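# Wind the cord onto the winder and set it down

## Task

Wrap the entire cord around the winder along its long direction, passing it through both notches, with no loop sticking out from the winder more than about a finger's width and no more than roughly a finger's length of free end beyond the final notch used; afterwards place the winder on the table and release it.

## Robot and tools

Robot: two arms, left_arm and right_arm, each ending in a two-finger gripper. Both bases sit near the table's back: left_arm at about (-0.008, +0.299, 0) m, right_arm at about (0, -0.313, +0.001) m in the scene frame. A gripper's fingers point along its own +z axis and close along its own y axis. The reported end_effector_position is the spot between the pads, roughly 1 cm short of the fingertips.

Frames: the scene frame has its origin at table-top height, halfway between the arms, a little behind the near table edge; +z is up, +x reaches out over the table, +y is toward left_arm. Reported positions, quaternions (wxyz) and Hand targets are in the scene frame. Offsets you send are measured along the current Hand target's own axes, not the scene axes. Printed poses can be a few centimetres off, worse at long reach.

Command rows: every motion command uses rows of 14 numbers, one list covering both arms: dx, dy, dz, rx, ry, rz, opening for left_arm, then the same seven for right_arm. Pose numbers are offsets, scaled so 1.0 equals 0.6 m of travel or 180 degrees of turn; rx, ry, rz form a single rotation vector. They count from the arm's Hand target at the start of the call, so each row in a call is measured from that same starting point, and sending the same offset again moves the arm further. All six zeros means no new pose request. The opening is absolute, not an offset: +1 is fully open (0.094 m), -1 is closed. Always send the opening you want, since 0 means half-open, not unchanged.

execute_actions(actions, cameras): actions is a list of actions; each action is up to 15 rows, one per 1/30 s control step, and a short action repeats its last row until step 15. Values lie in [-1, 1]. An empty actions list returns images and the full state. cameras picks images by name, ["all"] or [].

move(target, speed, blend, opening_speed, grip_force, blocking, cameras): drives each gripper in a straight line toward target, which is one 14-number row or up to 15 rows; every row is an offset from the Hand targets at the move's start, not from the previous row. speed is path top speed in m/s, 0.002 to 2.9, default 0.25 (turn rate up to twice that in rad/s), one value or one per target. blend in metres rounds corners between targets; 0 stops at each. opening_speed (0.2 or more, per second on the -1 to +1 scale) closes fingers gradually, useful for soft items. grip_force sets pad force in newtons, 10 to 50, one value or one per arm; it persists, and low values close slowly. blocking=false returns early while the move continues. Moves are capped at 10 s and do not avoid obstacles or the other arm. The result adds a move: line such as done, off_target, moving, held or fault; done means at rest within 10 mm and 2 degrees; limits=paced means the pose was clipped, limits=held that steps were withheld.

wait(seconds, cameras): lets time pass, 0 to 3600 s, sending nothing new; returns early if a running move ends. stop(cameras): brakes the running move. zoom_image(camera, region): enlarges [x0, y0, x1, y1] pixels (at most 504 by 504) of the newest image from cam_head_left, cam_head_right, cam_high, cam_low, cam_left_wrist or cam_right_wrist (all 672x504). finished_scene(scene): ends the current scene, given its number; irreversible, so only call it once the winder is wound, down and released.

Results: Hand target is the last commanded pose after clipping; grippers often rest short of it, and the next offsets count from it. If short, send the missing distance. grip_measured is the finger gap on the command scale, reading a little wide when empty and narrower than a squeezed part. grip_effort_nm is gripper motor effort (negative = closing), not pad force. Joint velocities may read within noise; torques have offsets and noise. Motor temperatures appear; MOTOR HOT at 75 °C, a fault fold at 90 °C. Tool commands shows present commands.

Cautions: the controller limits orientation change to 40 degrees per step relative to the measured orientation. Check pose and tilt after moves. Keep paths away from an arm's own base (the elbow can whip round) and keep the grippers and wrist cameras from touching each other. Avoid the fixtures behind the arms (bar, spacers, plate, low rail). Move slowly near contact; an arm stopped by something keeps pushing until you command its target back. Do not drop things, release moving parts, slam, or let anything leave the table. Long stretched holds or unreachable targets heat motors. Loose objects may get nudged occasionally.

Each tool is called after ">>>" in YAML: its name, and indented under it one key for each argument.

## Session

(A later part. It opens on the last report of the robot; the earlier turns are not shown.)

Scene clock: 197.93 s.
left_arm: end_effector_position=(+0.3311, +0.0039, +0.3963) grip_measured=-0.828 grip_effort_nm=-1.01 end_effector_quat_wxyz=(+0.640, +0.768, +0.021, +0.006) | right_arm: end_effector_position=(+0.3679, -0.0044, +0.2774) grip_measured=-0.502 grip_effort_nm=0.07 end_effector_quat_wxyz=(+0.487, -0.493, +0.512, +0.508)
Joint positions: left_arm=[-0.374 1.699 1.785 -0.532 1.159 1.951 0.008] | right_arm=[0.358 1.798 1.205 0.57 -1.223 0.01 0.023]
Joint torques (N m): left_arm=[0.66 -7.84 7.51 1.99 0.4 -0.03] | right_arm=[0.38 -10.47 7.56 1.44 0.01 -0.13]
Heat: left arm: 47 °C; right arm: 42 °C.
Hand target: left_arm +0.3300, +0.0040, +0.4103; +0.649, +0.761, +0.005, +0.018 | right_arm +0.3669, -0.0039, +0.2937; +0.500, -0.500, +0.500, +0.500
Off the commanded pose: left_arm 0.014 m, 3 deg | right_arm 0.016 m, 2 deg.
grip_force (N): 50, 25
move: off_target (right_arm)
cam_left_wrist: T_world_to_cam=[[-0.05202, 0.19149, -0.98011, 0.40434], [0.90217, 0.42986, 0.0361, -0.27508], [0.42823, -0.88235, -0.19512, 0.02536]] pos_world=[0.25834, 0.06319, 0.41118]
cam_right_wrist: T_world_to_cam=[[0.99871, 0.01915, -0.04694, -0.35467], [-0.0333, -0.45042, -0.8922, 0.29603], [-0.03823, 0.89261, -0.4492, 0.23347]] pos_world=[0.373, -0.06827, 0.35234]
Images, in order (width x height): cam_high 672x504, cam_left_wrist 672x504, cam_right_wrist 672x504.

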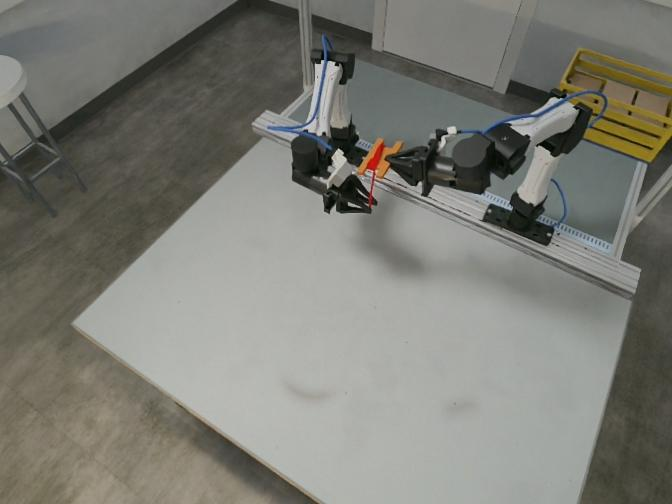

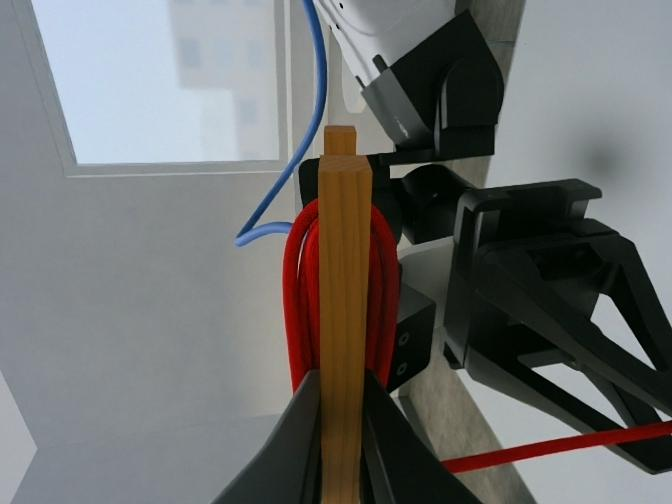

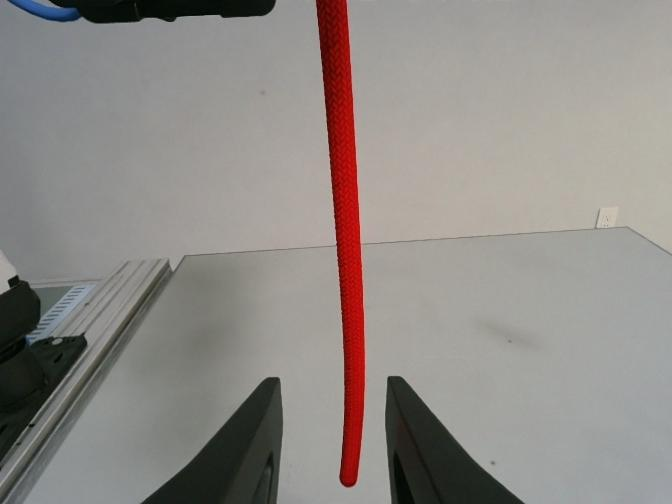

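>>> move:
  target:
    - [0,0,0,0,0,0,-0.95,0,0,0,0,0,0,-0.925]
    - [0,0,0,0,0,0,-0.95,-0.0188,0.1015,0,0.0440,-0.0078,0.1109,-0.925]
    - [0,0,0,0,0,0,-0.95,-0.0822,0.1698,0.0015,0.0948,-0.0393,0.2479,-0.925]
    - [0,0,0,0,0,0,-0.95,-0.1488,0.1973,0.0040,0.1066,-0.0746,0.3838,-0.925]
  speed: 0.25
  blend: [0,0.01,0.01,0]
  cameras: ["cam_left_wrist","cam_right_wrist","cam_high"]

Scene clock: 209.37 s.
left_arm: end_effector_position=(+0.3288, +0.0037, +0.3972) grip_measured=-0.828 grip_effort_nm=-1.01 end_effector_quat_wxyz=(+0.642, +0.767, +0.017, +0.001) | right_arm: end_effector_position=(+0.2537, -0.0015, +0.3693) grip_measured=-0.921 grip_effort_nm=-0.24 end_effector_quat_wxyz=(+0.253, +0.015, +0.714, +0.653)
Joint positions: left_arm=[-0.374 1.699 1.785 -0.532 1.173 1.951 0.008] | right_arm=[0.687 1.151 0.993 0.142 -0.503 1.208 0.004]
Joint torques (N m): left_arm=[0.62 -7.88 7.46 1.99 0.27 -0.05] | right_arm=[1.06 -4.63 8.51 1.77 0.1 -0.03]
Heat: left arm: 47 °C; right arm: 44 °C.
Hand target: left_arm +0.3300, +0.0040, +0.4103; +0.649, +0.761, +0.005, +0.018 | right_arm +0.2484, -0.0016, +0.3831; +0.253, +0.012, +0.707, +0.660
Off the commanded pose: left_arm 0.013 m, 3 deg | right_arm 0.015 m, 1 deg.
grip_force (N): 50, 25
move: off_target (right_arm)
cam_left_wrist: T_world_to_cam=[[-0.05169, 0.18679, -0.98104, 0.40552], [0.9077, 0.41842, 0.03184, -0.27306], [0.41643, -0.88884, -0.19117, 0.02855]] pos_world=[0.25693, 0.06389, 0.41198]
cam_right_wrist: T_world_to_cam=[[0.30958, -0.12895, -0.94209, 0.26884], [-0.94961, -0.09295, -0.29933, 0.38955], [-0.04897, 0.98729, -0.15123, 0.1607]] pos_world=[0.29456, -0.08778, 0.39418]
Images, in order (width x height): cam_high 672x504, cam_left_wrist 672x504, cam_right_wrist 672x504.

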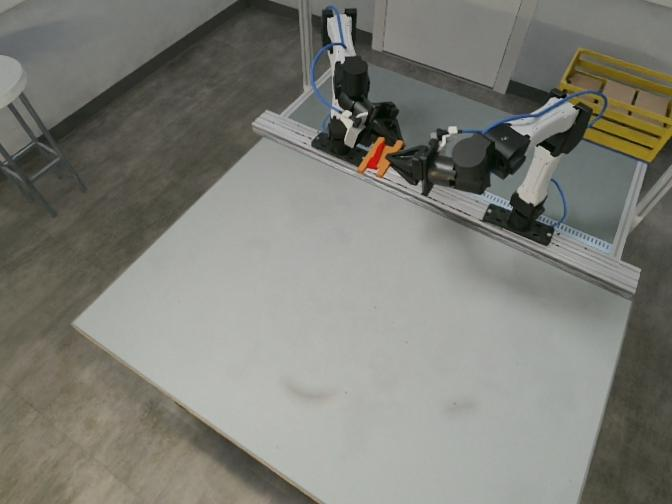

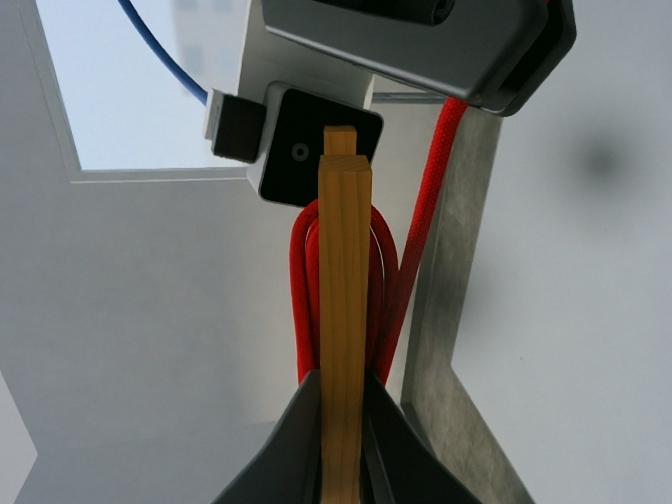

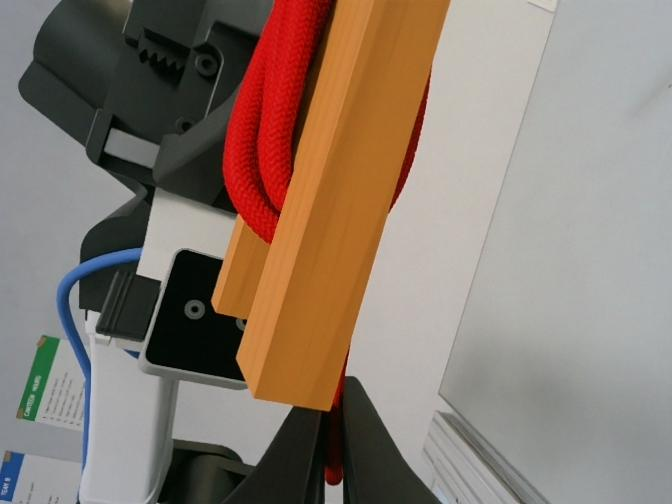

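>>> move:
  target:
    - [0,0,0,0,0,0,-0.95,-0.0171,0.0556,-0.001,0,0,0.083,-0.925]
    - [0,0,0,0,0,0,-0.95,-0.0402,0.0828,0.004,0,0,0.111,-0.925]
  speed: 0.1
  blend: [0.008,0]
  cameras: ["cam_left_wrist","cam_right_wrist","cam_high"]

Scene clock: 212.80 s.
left_arm: end_effector_position=(+0.3260, +0.0031, +0.4001) grip_measured=-0.828 grip_effort_nm=-1.01 end_effector_quat_wxyz=(+0.646, +0.763, +0.007, -0.003) | right_arm: end_effector_position=(+0.2588, -0.0018, +0.4174) grip_measured=-0.921 grip_effort_nm=-0.24 end_effector_quat_wxyz=(+0.135, +0.149, +0.707, +0.678)
Joint positions: left_arm=[-0.374 1.699 1.785 -0.521 1.195 1.951 0.008] | right_arm=[0.683 1.199 1.241 -0.087 -0.491 1.556 0.004]
Joint torques (N m): left_arm=[0.66 -7.82 7.45 1.87 0.04 -0.07] | right_arm=[0.21 -3.69 9.11 2.03 -0.27 -0.03]
Heat: left arm: 47 °C; right arm: 43 °C.
Hand target: left_arm +0.3300, +0.0040, +0.4103; +0.649, +0.761, +0.005, +0.018 | right_arm +0.2547, -0.0015, +0.4380; +0.135, +0.134, +0.694, +0.694
Off the commanded pose: left_arm 0.011 m, 2 deg | right_arm 0.021 m, 3 deg.
grip_force (N): 50, 25
move: off_target (right_arm)
cam_left_wrist: T_world_to_cam=[[-0.04073, 0.17568, -0.9836, 0.4058], [0.91561, 0.40065, 0.03364, -0.27362], [0.39999, -0.89923, -0.17717, 0.02963]] pos_world=[0.2552, 0.06498, 0.4136]
cam_right_wrist: T_world_to_cam=[[-0.02849, -0.01827, -0.99943, 0.42429], [-0.99827, -0.05099, 0.02939, 0.28415], [-0.0515, 0.99853, -0.01679, 0.11303]] pos_world=[0.30157, -0.09062, 0.4176]
Images, in order (width x height): cam_high 672x504, cam_left_wrist 672x504, cam_right_wrist 672x504.

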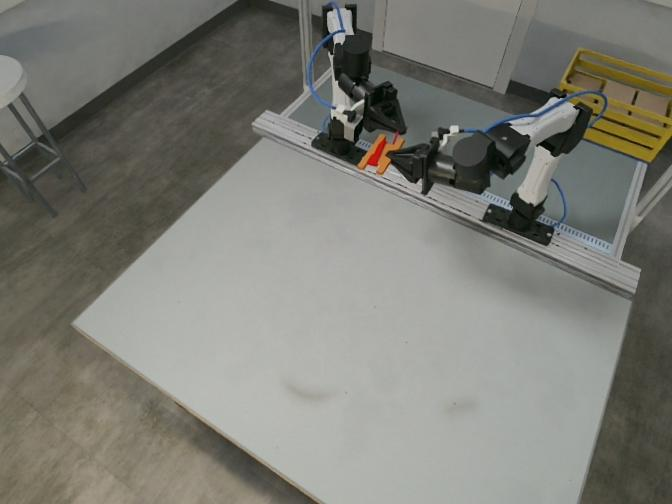

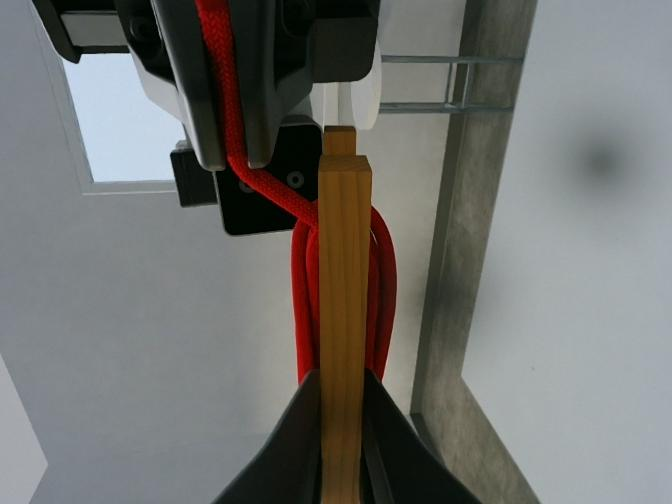

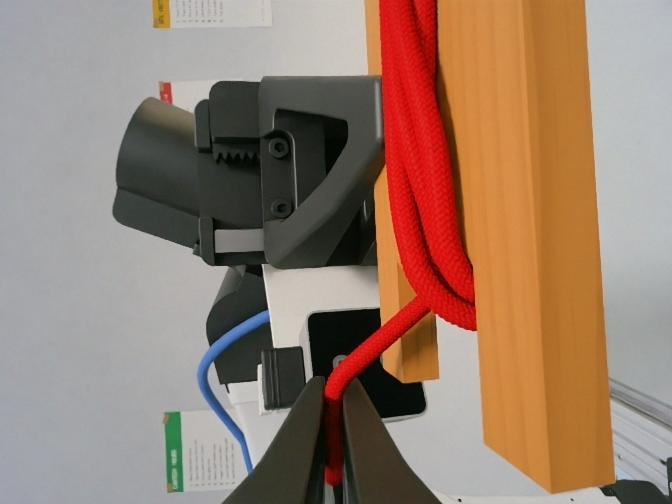

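>>> move:
  target:
    - [0,0,0,0,0,0,-0.95,-0.0067,0.0333,-0.0018,0,0,0,-0.922]
    - [0,0,0,0,0,0,-0.95,-0.0508,0.0333,0.0088,0,0,0,-0.922]
  speed: 0.06
  blend: [0.008,0]
  cameras: ["cam_left_wrist","cam_right_wrist","cam_high"]

Scene clock: 215.53 s.
left_arm: end_effector_position=(+0.3281, +0.0027, +0.4029) grip_measured=-0.828 grip_effort_nm=-1.00 end_effector_quat_wxyz=(+0.649, +0.761, +0.002, +0.007) | right_arm: end_effector_position=(+0.2835, -0.0057, +0.4276) grip_measured=-0.921 grip_effort_nm=-0.09 end_effector_quat_wxyz=(+0.114, +0.152, +0.717, +0.670)
Joint positions: left_arm=[-0.374 1.699 1.785 -0.497 1.189 1.948 0.008] | right_arm=[0.597 1.293 1.379 -0.17 -0.602 1.558 0.004]
Joint torques (N m): left_arm=[0.64 -7.86 7.42 1.66 0.08 -0.05] | right_arm=[-0.58 -4.46 9.25 2.29 -0.08 0]
Heat: left arm: 47 °C; right arm: 43 °C.
Hand target: left_arm +0.3300, +0.0040, +0.4103; +0.649, +0.761, +0.005, +0.018 | right_arm +0.2848, -0.0080, +0.4580; +0.135, +0.134, +0.694, +0.694
Off the commanded pose: left_arm 0.008 m, 1 deg | right_arm 0.031 m, 5 deg.
grip_force (N): 50, 25
move: off_target (right_arm)
cam_left_wrist: T_world_to_cam=[[-0.02116, 0.16934, -0.98533, 0.40288], [0.91271, 0.40553, 0.05009, -0.28112], [0.40806, -0.89826, -0.16314, 0.0206]] pos_world=[0.2567, 0.06429, 0.41442]
cam_right_wrist: T_world_to_cam=[[-0.06546, -0.03585, -0.99721, 0.44451], [-0.99486, -0.07507, 0.068, 0.29073], [-0.0773, 0.99653, -0.03075, 0.13168]] pos_world=[0.32851, -0.09346, 0.42755]
Images, in order (width x height): cam_high 672x504, cam_left_wrist 672x504, cam_right_wrist 672x504.

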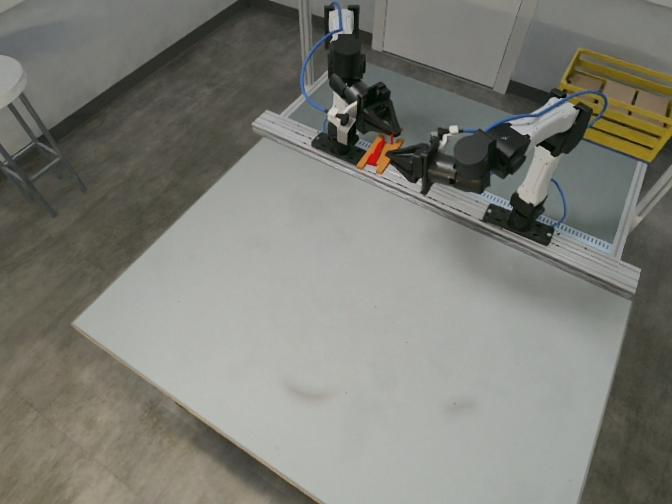

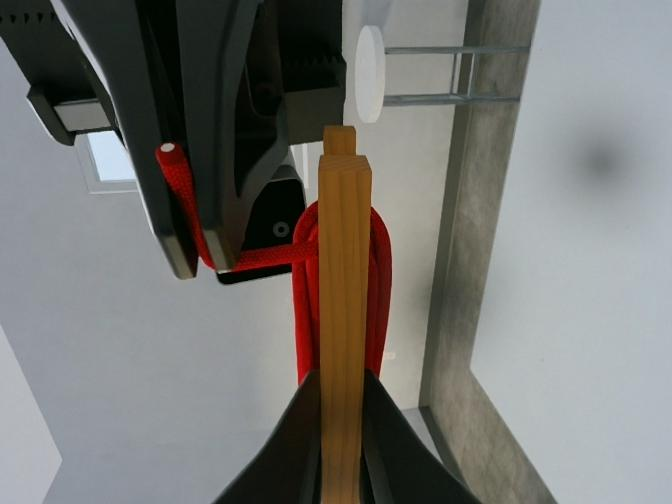

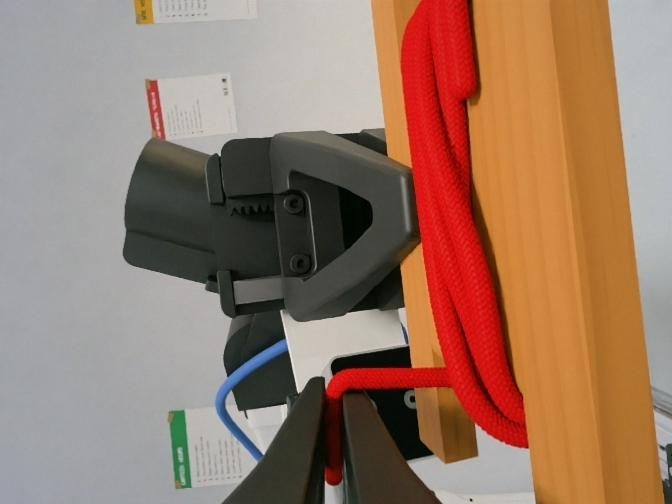

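>>> move:
  target:
    - [0,0,0,0,0,0,-0.95,-0.0463,-0.0100,0.0187,0,0,0,-0.918]
    - [0,0,0,0,0,0,-0.95,-0.0927,-0.0130,0.0373,0,0,0,-0.918]
  speed: 0.05
  blend: [0.008,0]
  cameras: ["cam_left_wrist","cam_right_wrist","cam_high"]

Scene clock: 217.70 s.
left_arm: end_effector_position=(+0.3474, +0.0076, +0.4035) grip_measured=-0.828 grip_effort_nm=-1.01 end_effector_quat_wxyz=(+0.642, +0.765, +0.023, +0.053) | right_arm: end_effector_position=(+0.3222, -0.0004, +0.4198) grip_measured=-0.917 grip_effort_nm=-0.05 end_effector_quat_wxyz=(+0.076, +0.136, +0.722, +0.674)
Joint positions: left_arm=[-0.362 1.699 1.785 -0.456 1.104 1.94 0.008] | right_arm=[0.505 1.451 1.482 -0.136 -0.771 1.564 0.004]
Joint torques (N m): left_arm=[-0.27 -8.01 7.28 1.37 0.89 -0.02] | right_arm=[-1.66 -4.85 9.18 2.55 0.51 -0.06]
Heat: left arm: 47 °C; right arm: 44 °C.
Hand target: left_arm +0.3301, +0.0040, +0.4103; +0.649, +0.761, +0.005, +0.018 | right_arm +0.3448, -0.0080, +0.4503; +0.135, +0.134, +0.694, +0.694
Off the commanded pose: left_arm 0.019 m, 5 deg | right_arm 0.039 m, 8 deg.
grip_force (N): 50, 25
move: off_target (right_arm)
cam_left_wrist: T_world_to_cam=[[0.00424, 0.18393, -0.98293, 0.39318], [0.86883, 0.48598, 0.09469, -0.30407], [0.4951, -0.8544, -0.15774, -0.01548]] pos_world=[0.27018, 0.06223, 0.41282]
cam_right_wrist: T_world_to_cam=[[-0.09473, -0.03626, -0.99484, 0.44783], [-0.98357, -0.15086, 0.09915, 0.31353], [-0.15368, 0.98789, -0.02137, 0.14979]] pos_world=[0.37382, -0.08444, 0.41763]
Images, in order (width x height): cam_high 672x504, cam_left_wrist 672x504, cam_right_wrist 672x504.

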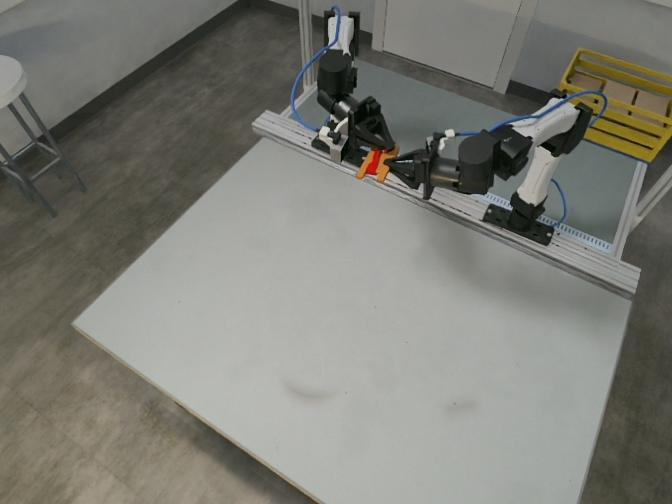

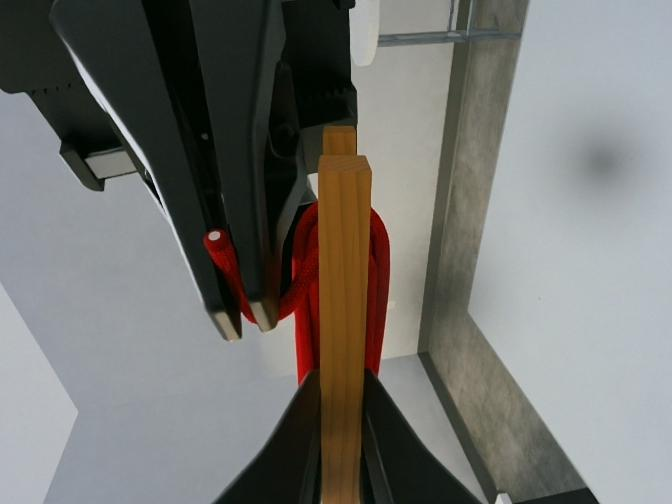

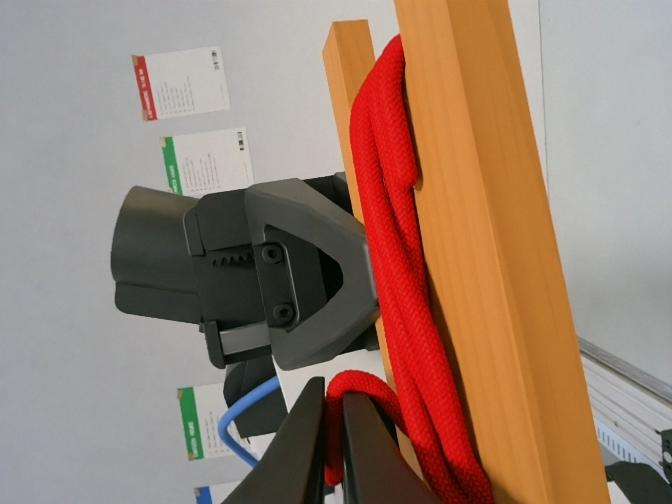

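>>> move:
  target: [0,0,0,0,0,0,-0.95,0.0337,-0.0388,-0.0046,0,0,0,-0.918]
  speed: 0.06
  cameras: ["cam_left_wrist","cam_right_wrist"]

Scene clock: 219.30 s.
left_arm: end_effector_position=(+0.3456, +0.0074, +0.4039) grip_measured=-0.828 grip_effort_nm=-1.01 end_effector_quat_wxyz=(+0.643, +0.764, +0.021, +0.048) | right_arm: end_effector_position=(+0.3189, +0.0014, +0.4176) grip_measured=-0.917 grip_effort_nm=-0.05 end_effector_quat_wxyz=(+0.106, +0.128, +0.708, +0.687)
Joint positions: left_arm=[-0.362 1.699 1.785 -0.457 1.114 1.939 0.008] | right_arm=[0.528 1.413 1.388 -0.013 -0.718 1.565 0.004]
Joint torques (N m): left_arm=[-0.21 -7.95 7.23 1.39 0.78 -0.01] | right_arm=[0.09 -6.68 5.52 2.24 0.53 -0.05]
Heat: left arm: 47 °C; right arm: 44 °C.
Hand target: left_arm +0.3300, +0.0040, +0.4103; +0.649, +0.761, +0.005, +0.018 | right_arm +0.3251, -0.0030, +0.4269; +0.135, +0.134, +0.694, +0.694
Off the commanded pose: left_arm 0.017 m, 4 deg | right_arm 0.012 m, 4 deg.
grip_force (N): 50, 25
move: off_target (right_arm)
cam_left_wrist: T_world_to_cam=[[0.00252, 0.18081, -0.98352, 0.39449], [0.8737, 0.47804, 0.09012, -0.30232], [0.48646, -0.85953, -0.15677, -0.01218]] pos_world=[0.26907, 0.06272, 0.41332]
cam_right_wrist: T_world_to_cam=[[-0.03597, -0.00551, -0.99934, 0.42852], [-0.99174, -0.12303, 0.03638, 0.33946], [-0.12315, 0.99239, -0.00104, 0.12931]] pos_world=[0.36799, -0.08419, 0.41603]

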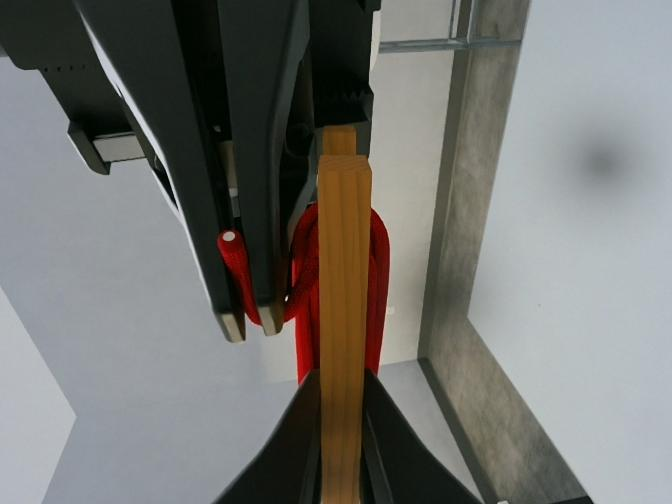

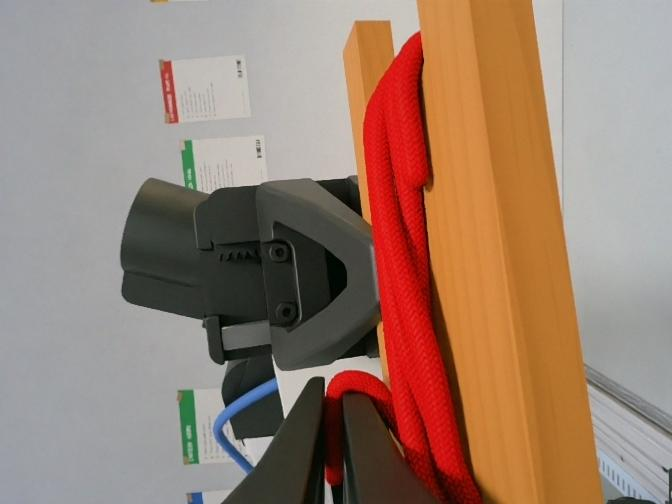

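>>> move:
  target:
    - [0,0,0,0,0,0,-0.95,0,0.005,0,0,0,0,-0.87]
    - [0,0,0,0,0,0,-0.95,0,0.005,-0.1167,0,0,0,-0.87]
  speed: 0.06
  cameras: ["cam_left_wrist","cam_right_wrist","cam_high"]

Scene clock: 222.43 s.
left_arm: end_effector_position=(+0.3355, +0.0054, +0.4018) grip_measured=-0.828 grip_effort_nm=-1.01 end_effector_quat_wxyz=(+0.645, +0.764, +0.016, +0.019) | right_arm: end_effector_position=(+0.3019, -0.0655, +0.4334) grip_measured=-0.871 grip_effort_nm=0.07 end_effector_quat_wxyz=(+0.142, +0.129, +0.692, +0.696)
Joint positions: left_arm=[-0.367 1.699 1.785 -0.491 1.158 1.939 0.008] | right_arm=[0.357 1.23 1.268 -0.015 -0.836 1.565 0.006]
Joint torques (N m): left_arm=[0.1 -7.87 7.41 1.62 0.39 0.05] | right_arm=[-0.38 -5.01 5.15 1.64 -0.11 -0.07]
Heat: left arm: 47 °C; right arm: 44 °C.
Hand target: left_arm +0.3300, +0.0040, +0.4103; +0.649, +0.761, +0.005, +0.018 | right_arm +0.2988, -0.0680, +0.4299; +0.135, +0.134, +0.694, +0.694
Off the commanded pose: left_arm 0.010 m, 1 deg | right_arm 0.005 m, 1 deg.
grip_force (N): 50, 25
move: done
cam_left_wrist: T_world_to_cam=[[-0.0264, 0.17741, -0.98378, 0.40262], [0.89697, 0.43866, 0.05504, -0.2858], [0.44131, -0.88097, -0.17071, 0.01165]] pos_world=[0.26184, 0.0642, 0.41381]
cam_right_wrist: T_world_to_cam=[[0.01876, 0.02083, -0.99961, 0.42863], [-0.99736, -0.06975, -0.02017, 0.34347], [-0.07014, 0.99735, 0.01947, 0.169]] pos_world=[0.34638, -0.15353, 0.4321]
Images, in order (width x height): cam_high 672x504, cam_left_wrist 672x504, cam_right_wrist 672x504.

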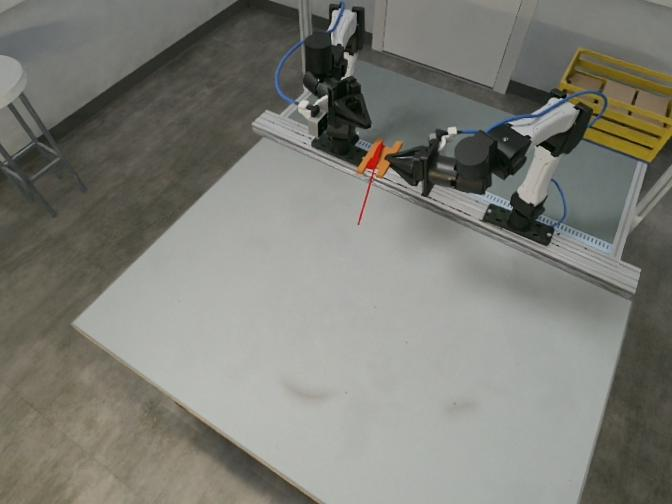

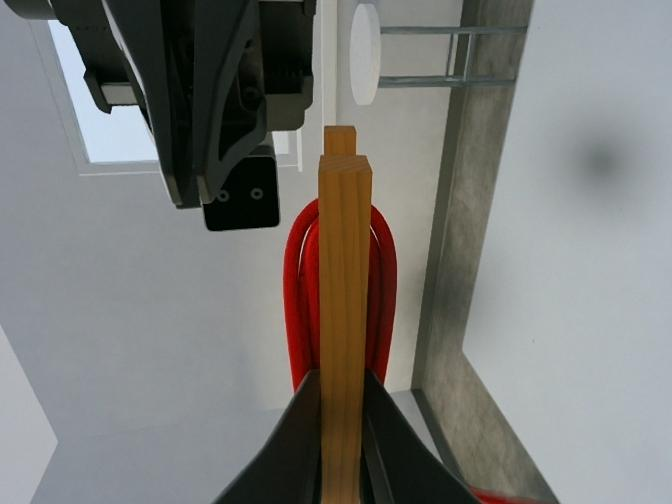

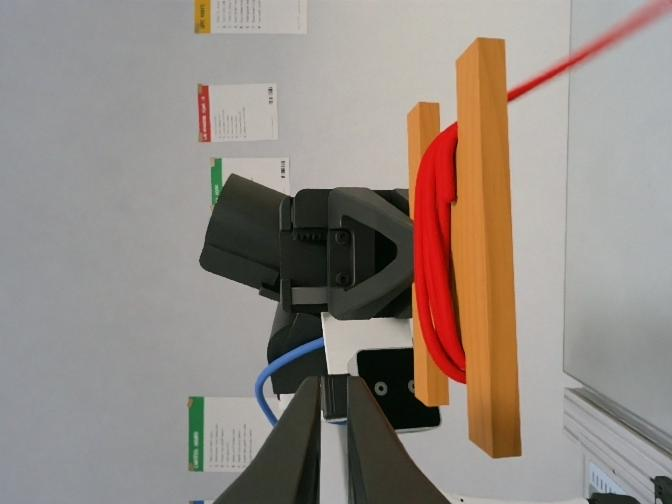

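>>> move:
  target: [0,0,0,0,0,0,-0.95,-0.0918,-0.0848,0.0028,-0.0629,0.1734,0.0048,-0.3]
  speed: 0.15
  cameras: ["cam_left_wrist","cam_right_wrist","cam_high"]

Scene clock: 233.43 s.
left_arm: end_effector_position=(+0.3355, +0.0054, +0.4018) grip_measured=-0.828 grip_effort_nm=-1.01 end_effector_quat_wxyz=(+0.645, +0.764, +0.016, +0.019) | right_arm: end_effector_position=(+0.3479, -0.0851, +0.3763) grip_measured=-0.301 grip_effort_nm=0.06 end_effector_quat_wxyz=(-0.014, -0.034, +0.690, +0.723)
Joint positions: left_arm=[-0.367 1.699 1.785 -0.491 1.158 1.939 0.008] | right_arm=[0.156 1.683 1.268 0.963 -1.477 2.078 0.033]
Joint torques (N m): left_arm=[0.08 -7.86 7.42 1.62 0.38 0.04] | right_arm=[-0.29 -6.24 7.38 1.2 0.23 0.01]
Heat: left arm: 47 °C; right arm: 44 °C.
Hand target: left_arm +0.3300, +0.0040, +0.4103; +0.649, +0.761, +0.005, +0.018 | right_arm +0.3505, -0.0870, +0.3791; -0.049, -0.066, +0.633, +0.770
Off the commanded pose: left_arm 0.010 m, 1 deg | right_arm 0.004 m, 10 deg.
joint sent to its limit (right arm) — joint 6 (wrist roll), upper limit. The joint targets are off in orientation, not in position.
grip_force (N): 50, 25
move: off_target (right_arm)
cam_left_wrist: T_world_to_cam=[[-0.0264, 0.17741, -0.98378, 0.40262], [0.89697, 0.43866, 0.05504, -0.2858], [0.44131, -0.88097, -0.17071, 0.01165]] pos_world=[0.26184, 0.0642, 0.41381]
cam_right_wrist: T_world_to_cam=[[0.01887, 0.06485, -0.99772, 0.37407], [-0.86566, -0.49826, -0.04876, 0.31533], [-0.50028, 0.8646, 0.04674, 0.32102]] pos_world=[0.42651, -0.1447, 0.37359]
Images, in order (width x height): cam_high 672x504, cam_left_wrist 672x504, cam_right_wrist 672x504.

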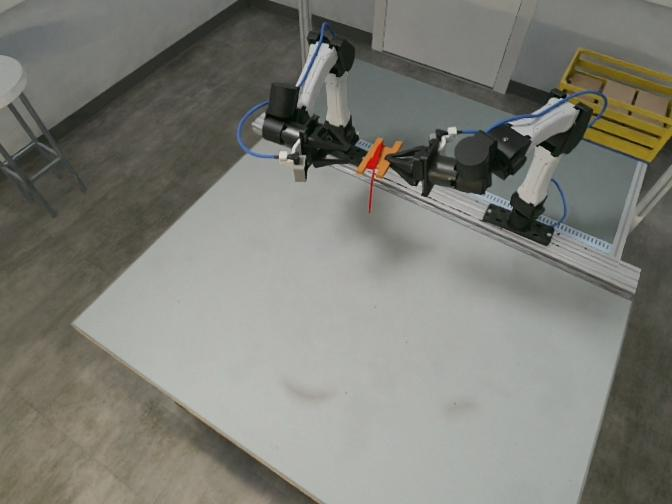

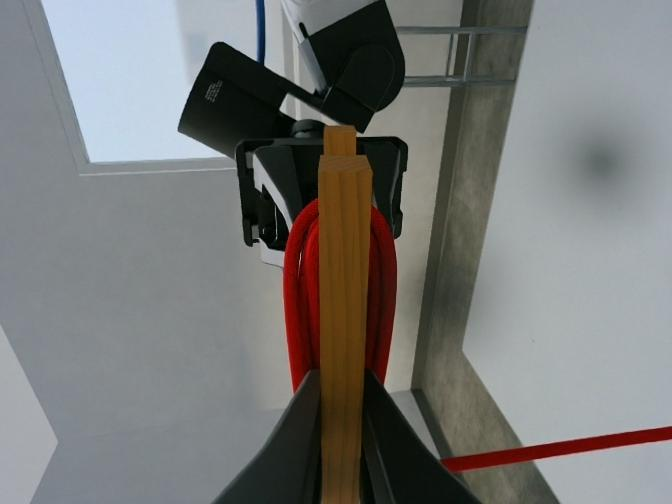

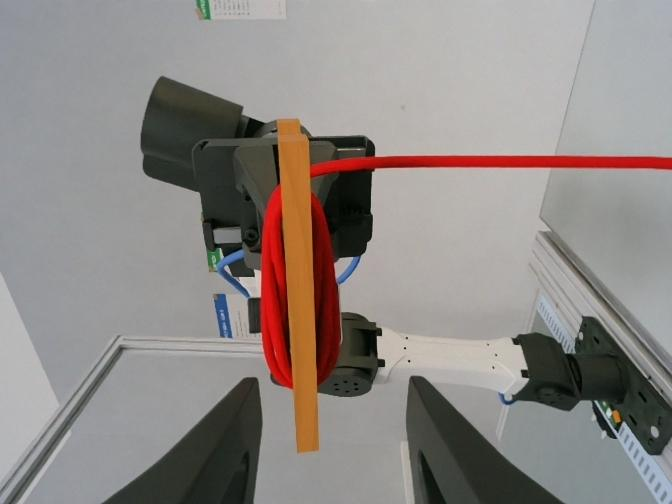

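>>> move:
  target: [0,0,0,-0.054,-0.067,0,-0.95,0.0365,0.0345,0.0077,0.0621,-0.0687,0.0060,-0.3]
  speed: 0.12
  cameras: ["cam_left_wrist","cam_right_wrist","cam_high"]

Scene clock: 238.67 s.
left_arm: end_effector_position=(+0.3342, +0.0000, +0.4050) grip_measured=-0.828 grip_effort_nm=-1.00 end_effector_quat_wxyz=(+0.699, +0.710, -0.060, -0.057) | right_arm: end_effector_position=(+0.3320, -0.0901, +0.3862) grip_measured=-0.301 grip_effort_nm=0.07 end_effector_quat_wxyz=(+0.004, +0.030, +0.706, +0.707)
Joint positions: left_arm=[-0.35 1.772 1.666 0.073 1.42 1.593 0.008] | right_arm=[0.156 1.49 1.288 0.224 -1.375 1.623 0.033]
Joint torques (N m): left_arm=[1.05 -9.44 5.52 1.77 0.27 -0.26] | right_arm=[0.51 -7.35 7.94 1.34 0.13 -0.24]
Heat: left arm: 47 °C; right arm: 42 °C.
Hand target: left_arm +0.3301, +0.0041, +0.4103; +0.708, +0.701, -0.065, -0.061 | right_arm +0.3281, -0.0901, +0.3995; +0.019, +0.019, +0.707, +0.707
Off the commanded pose: left_arm 0.008 m, 2 deg | right_arm 0.014 m, 2 deg.
grip_force (N): 50, 25
move: off_target (right_arm)
cam_left_wrist: T_world_to_cam=[[-0.01889, 0.03219, -0.9993, 0.41049], [0.971, 0.23885, -0.01066, -0.28062], [0.23834, -0.97052, -0.03577, 0.02109]] pos_world=[0.27521, 0.07428, 0.40797]
cam_right_wrist: T_world_to_cam=[[-0.04378, 0.02033, -0.99884, 0.40173], [-0.91722, -0.39707, 0.03212, 0.29456], [-0.39596, 0.91756, 0.03603, 0.29109]] pos_world=[0.40302, -0.15829, 0.38131]
Images, in order (width x height): cam_high 672x504, cam_left_wrist 672x504, cam_right_wrist 672x504.

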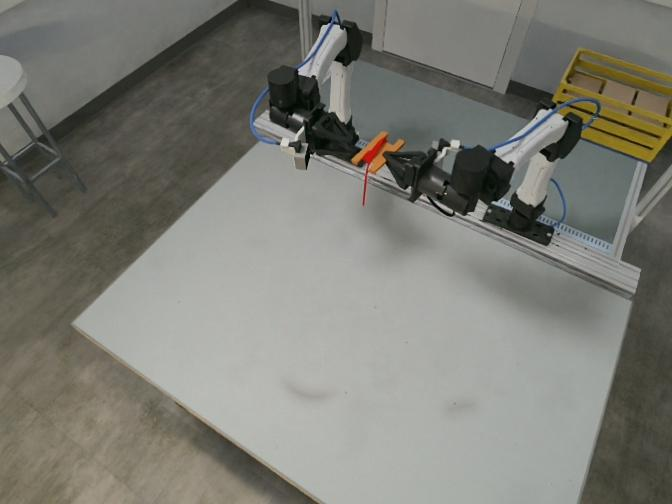

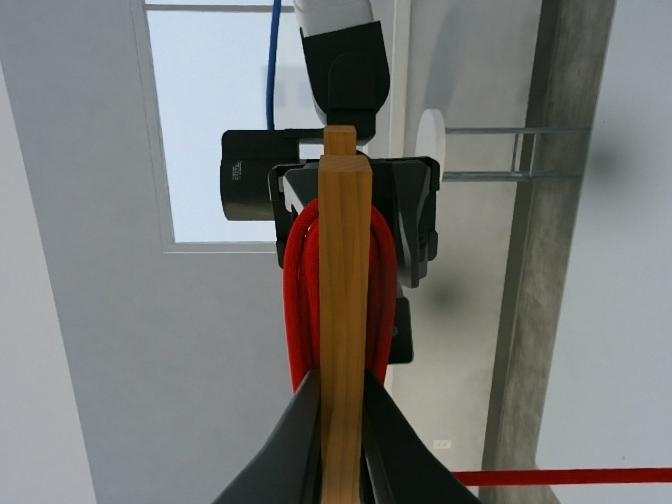

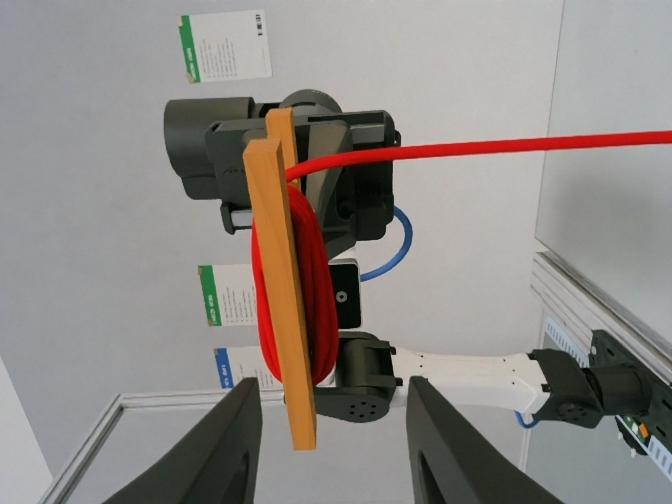

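>>> move:
  target: [0,0,0,0,0,0,-0.95,0.0017,0.03,0,0,0,0,-0.3]
  speed: 0.1

Scene clock: 240.77 s.
left_arm: end_effector_position=(+0.3342, +0.0000, +0.4050) grip_measured=-0.828 grip_effort_nm=-1.01 end_effector_quat_wxyz=(+0.699, +0.710, -0.060, -0.057) | right_arm: end_effector_position=(+0.3302, -0.0904, +0.4065) grip_measured=-0.301 grip_effort_nm=0.06 end_effector_quat_wxyz=(+0.007, +0.028, +0.707, +0.707)
Joint positions: left_arm=[-0.35 1.772 1.666 0.073 1.42 1.593 0.008] | right_arm=[0.156 1.488 1.372 0.126 -1.373 1.603 0.033]
Joint torques (N m): left_arm=[1.11 -9.29 5.93 1.62 0.26 -0.1] | right_arm=[0.42 -6.76 7.77 1.35 0.05 -0.19]
Heat: left arm: 47 °C; right arm: 42 °C.
Hand target: left_arm +0.3298, +0.0041, +0.4100; +0.700, +0.708, -0.067, -0.061 (not the last commanded pose) | right_arm +0.3271, -0.0900, +0.4174; +0.018, +0.019, +0.707, +0.707
Off the commanded pose: left_arm 0.008 m, 2 deg | right_arm 0.011 m, 2 deg.
grip_force (N): 50, 25
move: off_target (right_arm)

>>> move:
  target: [0,0,0,0,0,0,-0.95,0,-0.0033,0.0833,0,0,0,-0.3]
  speed: 0.06
  cameras: ["cam_left_wrist","cam_right_wrist"]

Scene clock: 242.50 s.
left_arm: end_effector_position=(+0.3342, +0.0000, +0.4050) grip_measured=-0.828 grip_effort_nm=-1.00 end_effector_quat_wxyz=(+0.699, +0.710, -0.060, -0.057) | right_arm: end_effector_position=(+0.3273, -0.0431, +0.4125) grip_measured=-0.301 grip_effort_nm=0.06 end_effector_quat_wxyz=(+0.016, +0.022, +0.706, +0.707)
Joint positions: left_arm=[-0.35 1.772 1.666 0.073 1.42 1.593 0.008] | right_arm=[0.3 1.517 1.42 0.111 -1.227 1.585 0.033]
Joint torques (N m): left_arm=[1.06 -9.28 5.9 1.62 0.26 -0.1] | right_arm=[0.96 -5.12 7.82 1.42 0.06 -0.18]
Heat: left arm: 46 °C; right arm: 42 °C.
Hand target: left_arm +0.3298, +0.0041, +0.4100; +0.700, +0.708, -0.067, -0.061 | right_arm +0.3298, -0.0401, +0.4154; +0.018, +0.019, +0.707, +0.707
Off the commanded pose: left_arm 0.008 m, 1 deg | right_arm 0.005 m, 0 deg.
grip_force (N): 50, 25
move: done
cam_left_wrist: T_world_to_cam=[[-0.01886, 0.0321, -0.99931, 0.41049], [0.971, 0.23885, -0.01066, -0.28062], [0.23834, -0.97053, -0.03567, 0.02105]] pos_world=[0.27521, 0.07428, 0.40797]
cam_right_wrist: T_world_to_cam=[[-0.01436, 0.01937, -0.99971, 0.41758], [-0.9196, -0.39282, 0.0056, 0.32005], [-0.3926, 0.91941, 0.02345, 0.24945]] pos_world=[0.39825, -0.11171, 0.40982]

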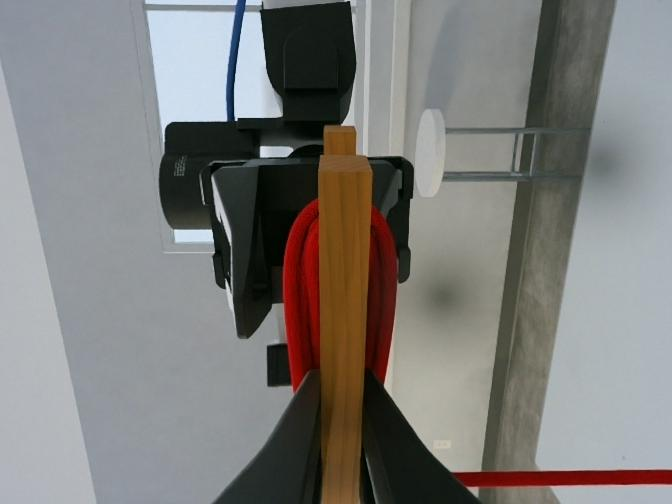

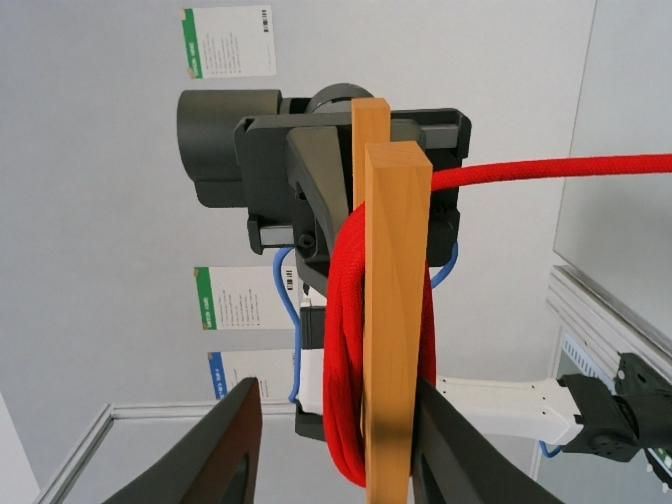

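>>> move:
  target: [0,0,0,0,0,0,-0.95,0,-0.0217,0.005,0,0,0,-0.3]
  speed: 0.05
  cameras: ["cam_left_wrist","cam_right_wrist"]

Scene clock: 243.80 s.
left_arm: end_effector_position=(+0.3342, +0.0000, +0.4050) grip_measured=-0.828 grip_effort_nm=-1.01 end_effector_quat_wxyz=(+0.699, +0.710, -0.060, -0.057) | right_arm: end_effector_position=(+0.3269, -0.0402, +0.4100) grip_measured=-0.301 grip_effort_nm=0.06 end_effector_quat_wxyz=(+0.020, +0.017, +0.705, +0.708)
Joint positions: left_arm=[-0.35 1.772 1.666 0.073 1.42 1.593 0.008] | right_arm=[0.309 1.517 1.405 0.134 -1.218 1.58 0.033]
Joint torques (N m): left_arm=[1.05 -9.42 5.94 1.61 0.26 -0.09] | right_arm=[0.83 -5.29 5.16 1.62 0.09 -0.19]
Heat: left arm: 46 °C; right arm: 42 °C.
Hand target: left_arm +0.3298, +0.0041, +0.4100; +0.700, +0.708, -0.067, -0.061 | right_arm +0.3299, -0.0371, +0.4024; +0.018, +0.019, +0.707, +0.707
Off the commanded pose: left_arm 0.008 m, 1 deg | right_arm 0.009 m, 0 deg.
grip_force (N): 50, 25
move: done
cam_left_wrist: T_world_to_cam=[[-0.01886, 0.0321, -0.99931, 0.41049], [0.971, 0.23885, -0.01066, -0.28062], [0.23834, -0.97053, -0.03567, 0.02105]] pos_world=[0.27521, 0.07428, 0.40797]
cam_right_wrist: T_world_to_cam=[[-0.00148, 0.02173, -0.99976, 0.41092], [-0.91944, -0.39315, -0.00718, 0.32587], [-0.39322, 0.91922, 0.02056, 0.24804]] pos_world=[0.39776, -0.10881, 0.40807]

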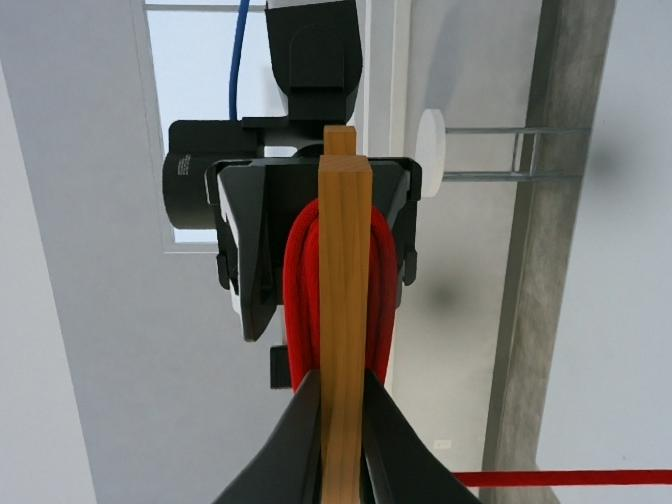

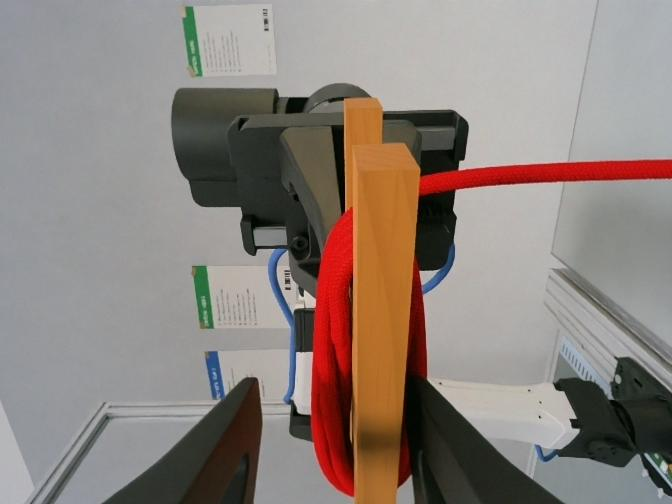

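>>> move:
  target: [0,0,0,0,0,0,-0.95,0.003,-0.0125,0.0,0,0,0,-0.3]
  speed: 0.05
  cameras: ["cam_right_wrist"]

Scene clock: 245.00 s.
left_arm: end_effector_position=(+0.3342, +0.0000, +0.4050) grip_measured=-0.828 grip_effort_nm=-1.01 end_effector_quat_wxyz=(+0.699, +0.710, -0.060, -0.057) | right_arm: end_effector_position=(+0.3281, -0.0400, +0.3995) grip_measured=-0.301 grip_effort_nm=0.06 end_effector_quat_wxyz=(+0.018, +0.020, +0.706, +0.707)
Joint positions: left_arm=[-0.35 1.772 1.666 0.073 1.42 1.593 0.008] | right_arm=[0.309 1.517 1.368 0.163 -1.216 1.578 0.033]
Joint torques (N m): left_arm=[1.05 -9.32 5.93 1.62 0.25 -0.1] | right_arm=[1.1 -6.11 5.11 1.67 0.05 -0.23]
Heat: left arm: 46 °C; right arm: 42 °C.
Hand target: left_arm +0.3298, +0.0041, +0.4100; +0.700, +0.708, -0.067, -0.061 | right_arm +0.3281, -0.0370, +0.3950; +0.018, +0.019, +0.707, +0.707
Off the commanded pose: left_arm 0.008 m, 1 deg | right_arm 0.005 m, 0 deg.
grip_force (N): 50, 25
move: done
cam_right_wrist: T_world_to_cam=[[-0.00785, 0.01917, -0.99979, 0.40237], [-0.92021, -0.39142, -0.00028, 0.32472], [-0.39134, 0.92001, 0.02071, 0.24783]] pos_world=[0.39895, -0.10862, 0.39725]

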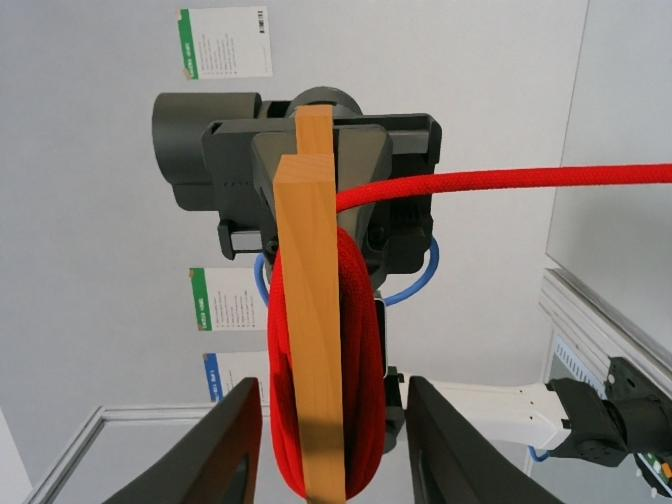

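>>> move:
  target: [0,0,0,0,0,0,-0.95,0,0,0,0,0,0,-0.95]
  opening_speed: 0.4
  grip_force: [50, 45]
  cameras: ["cam_right_wrist","cam_left_wrist"]

Scene clock: 247.13 s.
left_arm: end_effector_position=(+0.3342, +0.0000, +0.4050) grip_measured=-0.828 grip_effort_nm=-1.01 end_effector_quat_wxyz=(+0.699, +0.710, -0.060, -0.057) | right_arm: end_effector_position=(+0.3284, -0.0400, +0.4014) grip_measured=-0.851 grip_effort_nm=-0.95 end_effector_quat_wxyz=(+0.026, +0.013, +0.705, +0.709)
Joint positions: left_arm=[-0.35 1.772 1.666 0.073 1.42 1.593 0.008] | right_arm=[0.309 1.517 1.368 0.177 -1.215 1.573 0.007]
Joint torques (N m): left_arm=[1.02 -9.28 5.91 1.63 0.25 -0.09] | right_arm=[0.92 -6.12 5.01 1.52 0.13 -0.12]
Heat: left arm: 46 °C; right arm: 42 °C.
Hand target: left_arm +0.3298, +0.0041, +0.4100; +0.700, +0.708, -0.067, -0.061 | right_arm +0.3280, -0.0370, +0.3950; +0.018, +0.019, +0.707, +0.707
Off the commanded pose: left_arm 0.008 m, 1 deg | right_arm 0.007 m, 1 deg.
grip_force (N): 50, 45
move: done
cam_left_wrist: T_world_to_cam=[[-0.01886, 0.0321, -0.99931, 0.41049], [0.971, 0.23885, -0.01066, -0.28062], [0.23834, -0.97053, -0.03567, 0.02105]] pos_world=[0.27521, 0.07428, 0.40797]
cam_right_wrist: T_world_to_cam=[[0.01174, 0.02319, -0.99966, 0.39802], [-0.92063, -0.38992, -0.01985, 0.33291], [-0.39025, 0.92056, 0.01677, 0.2492]] pos_world=[0.39907, -0.10882, 0.40031]
Images, in order (width x height): cam_left_wrist 672x504, cam_right_wrist 672x504.

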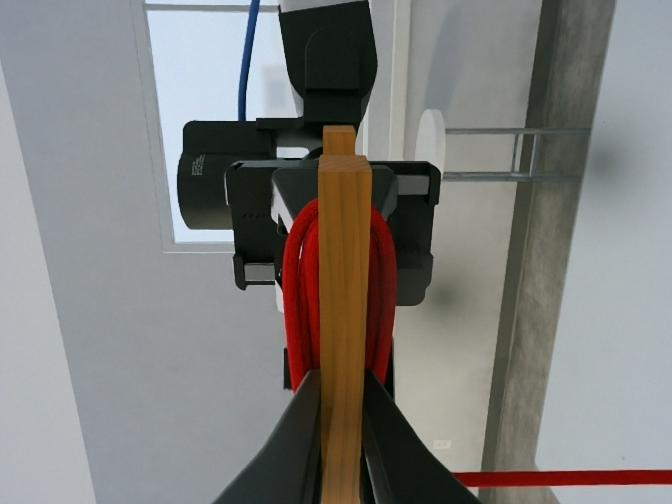

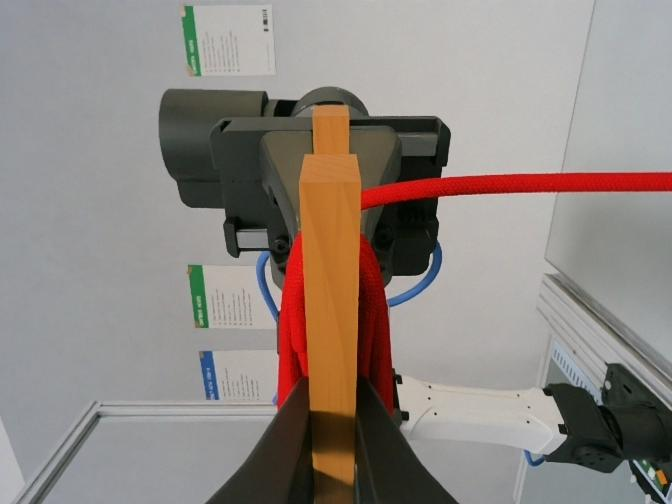

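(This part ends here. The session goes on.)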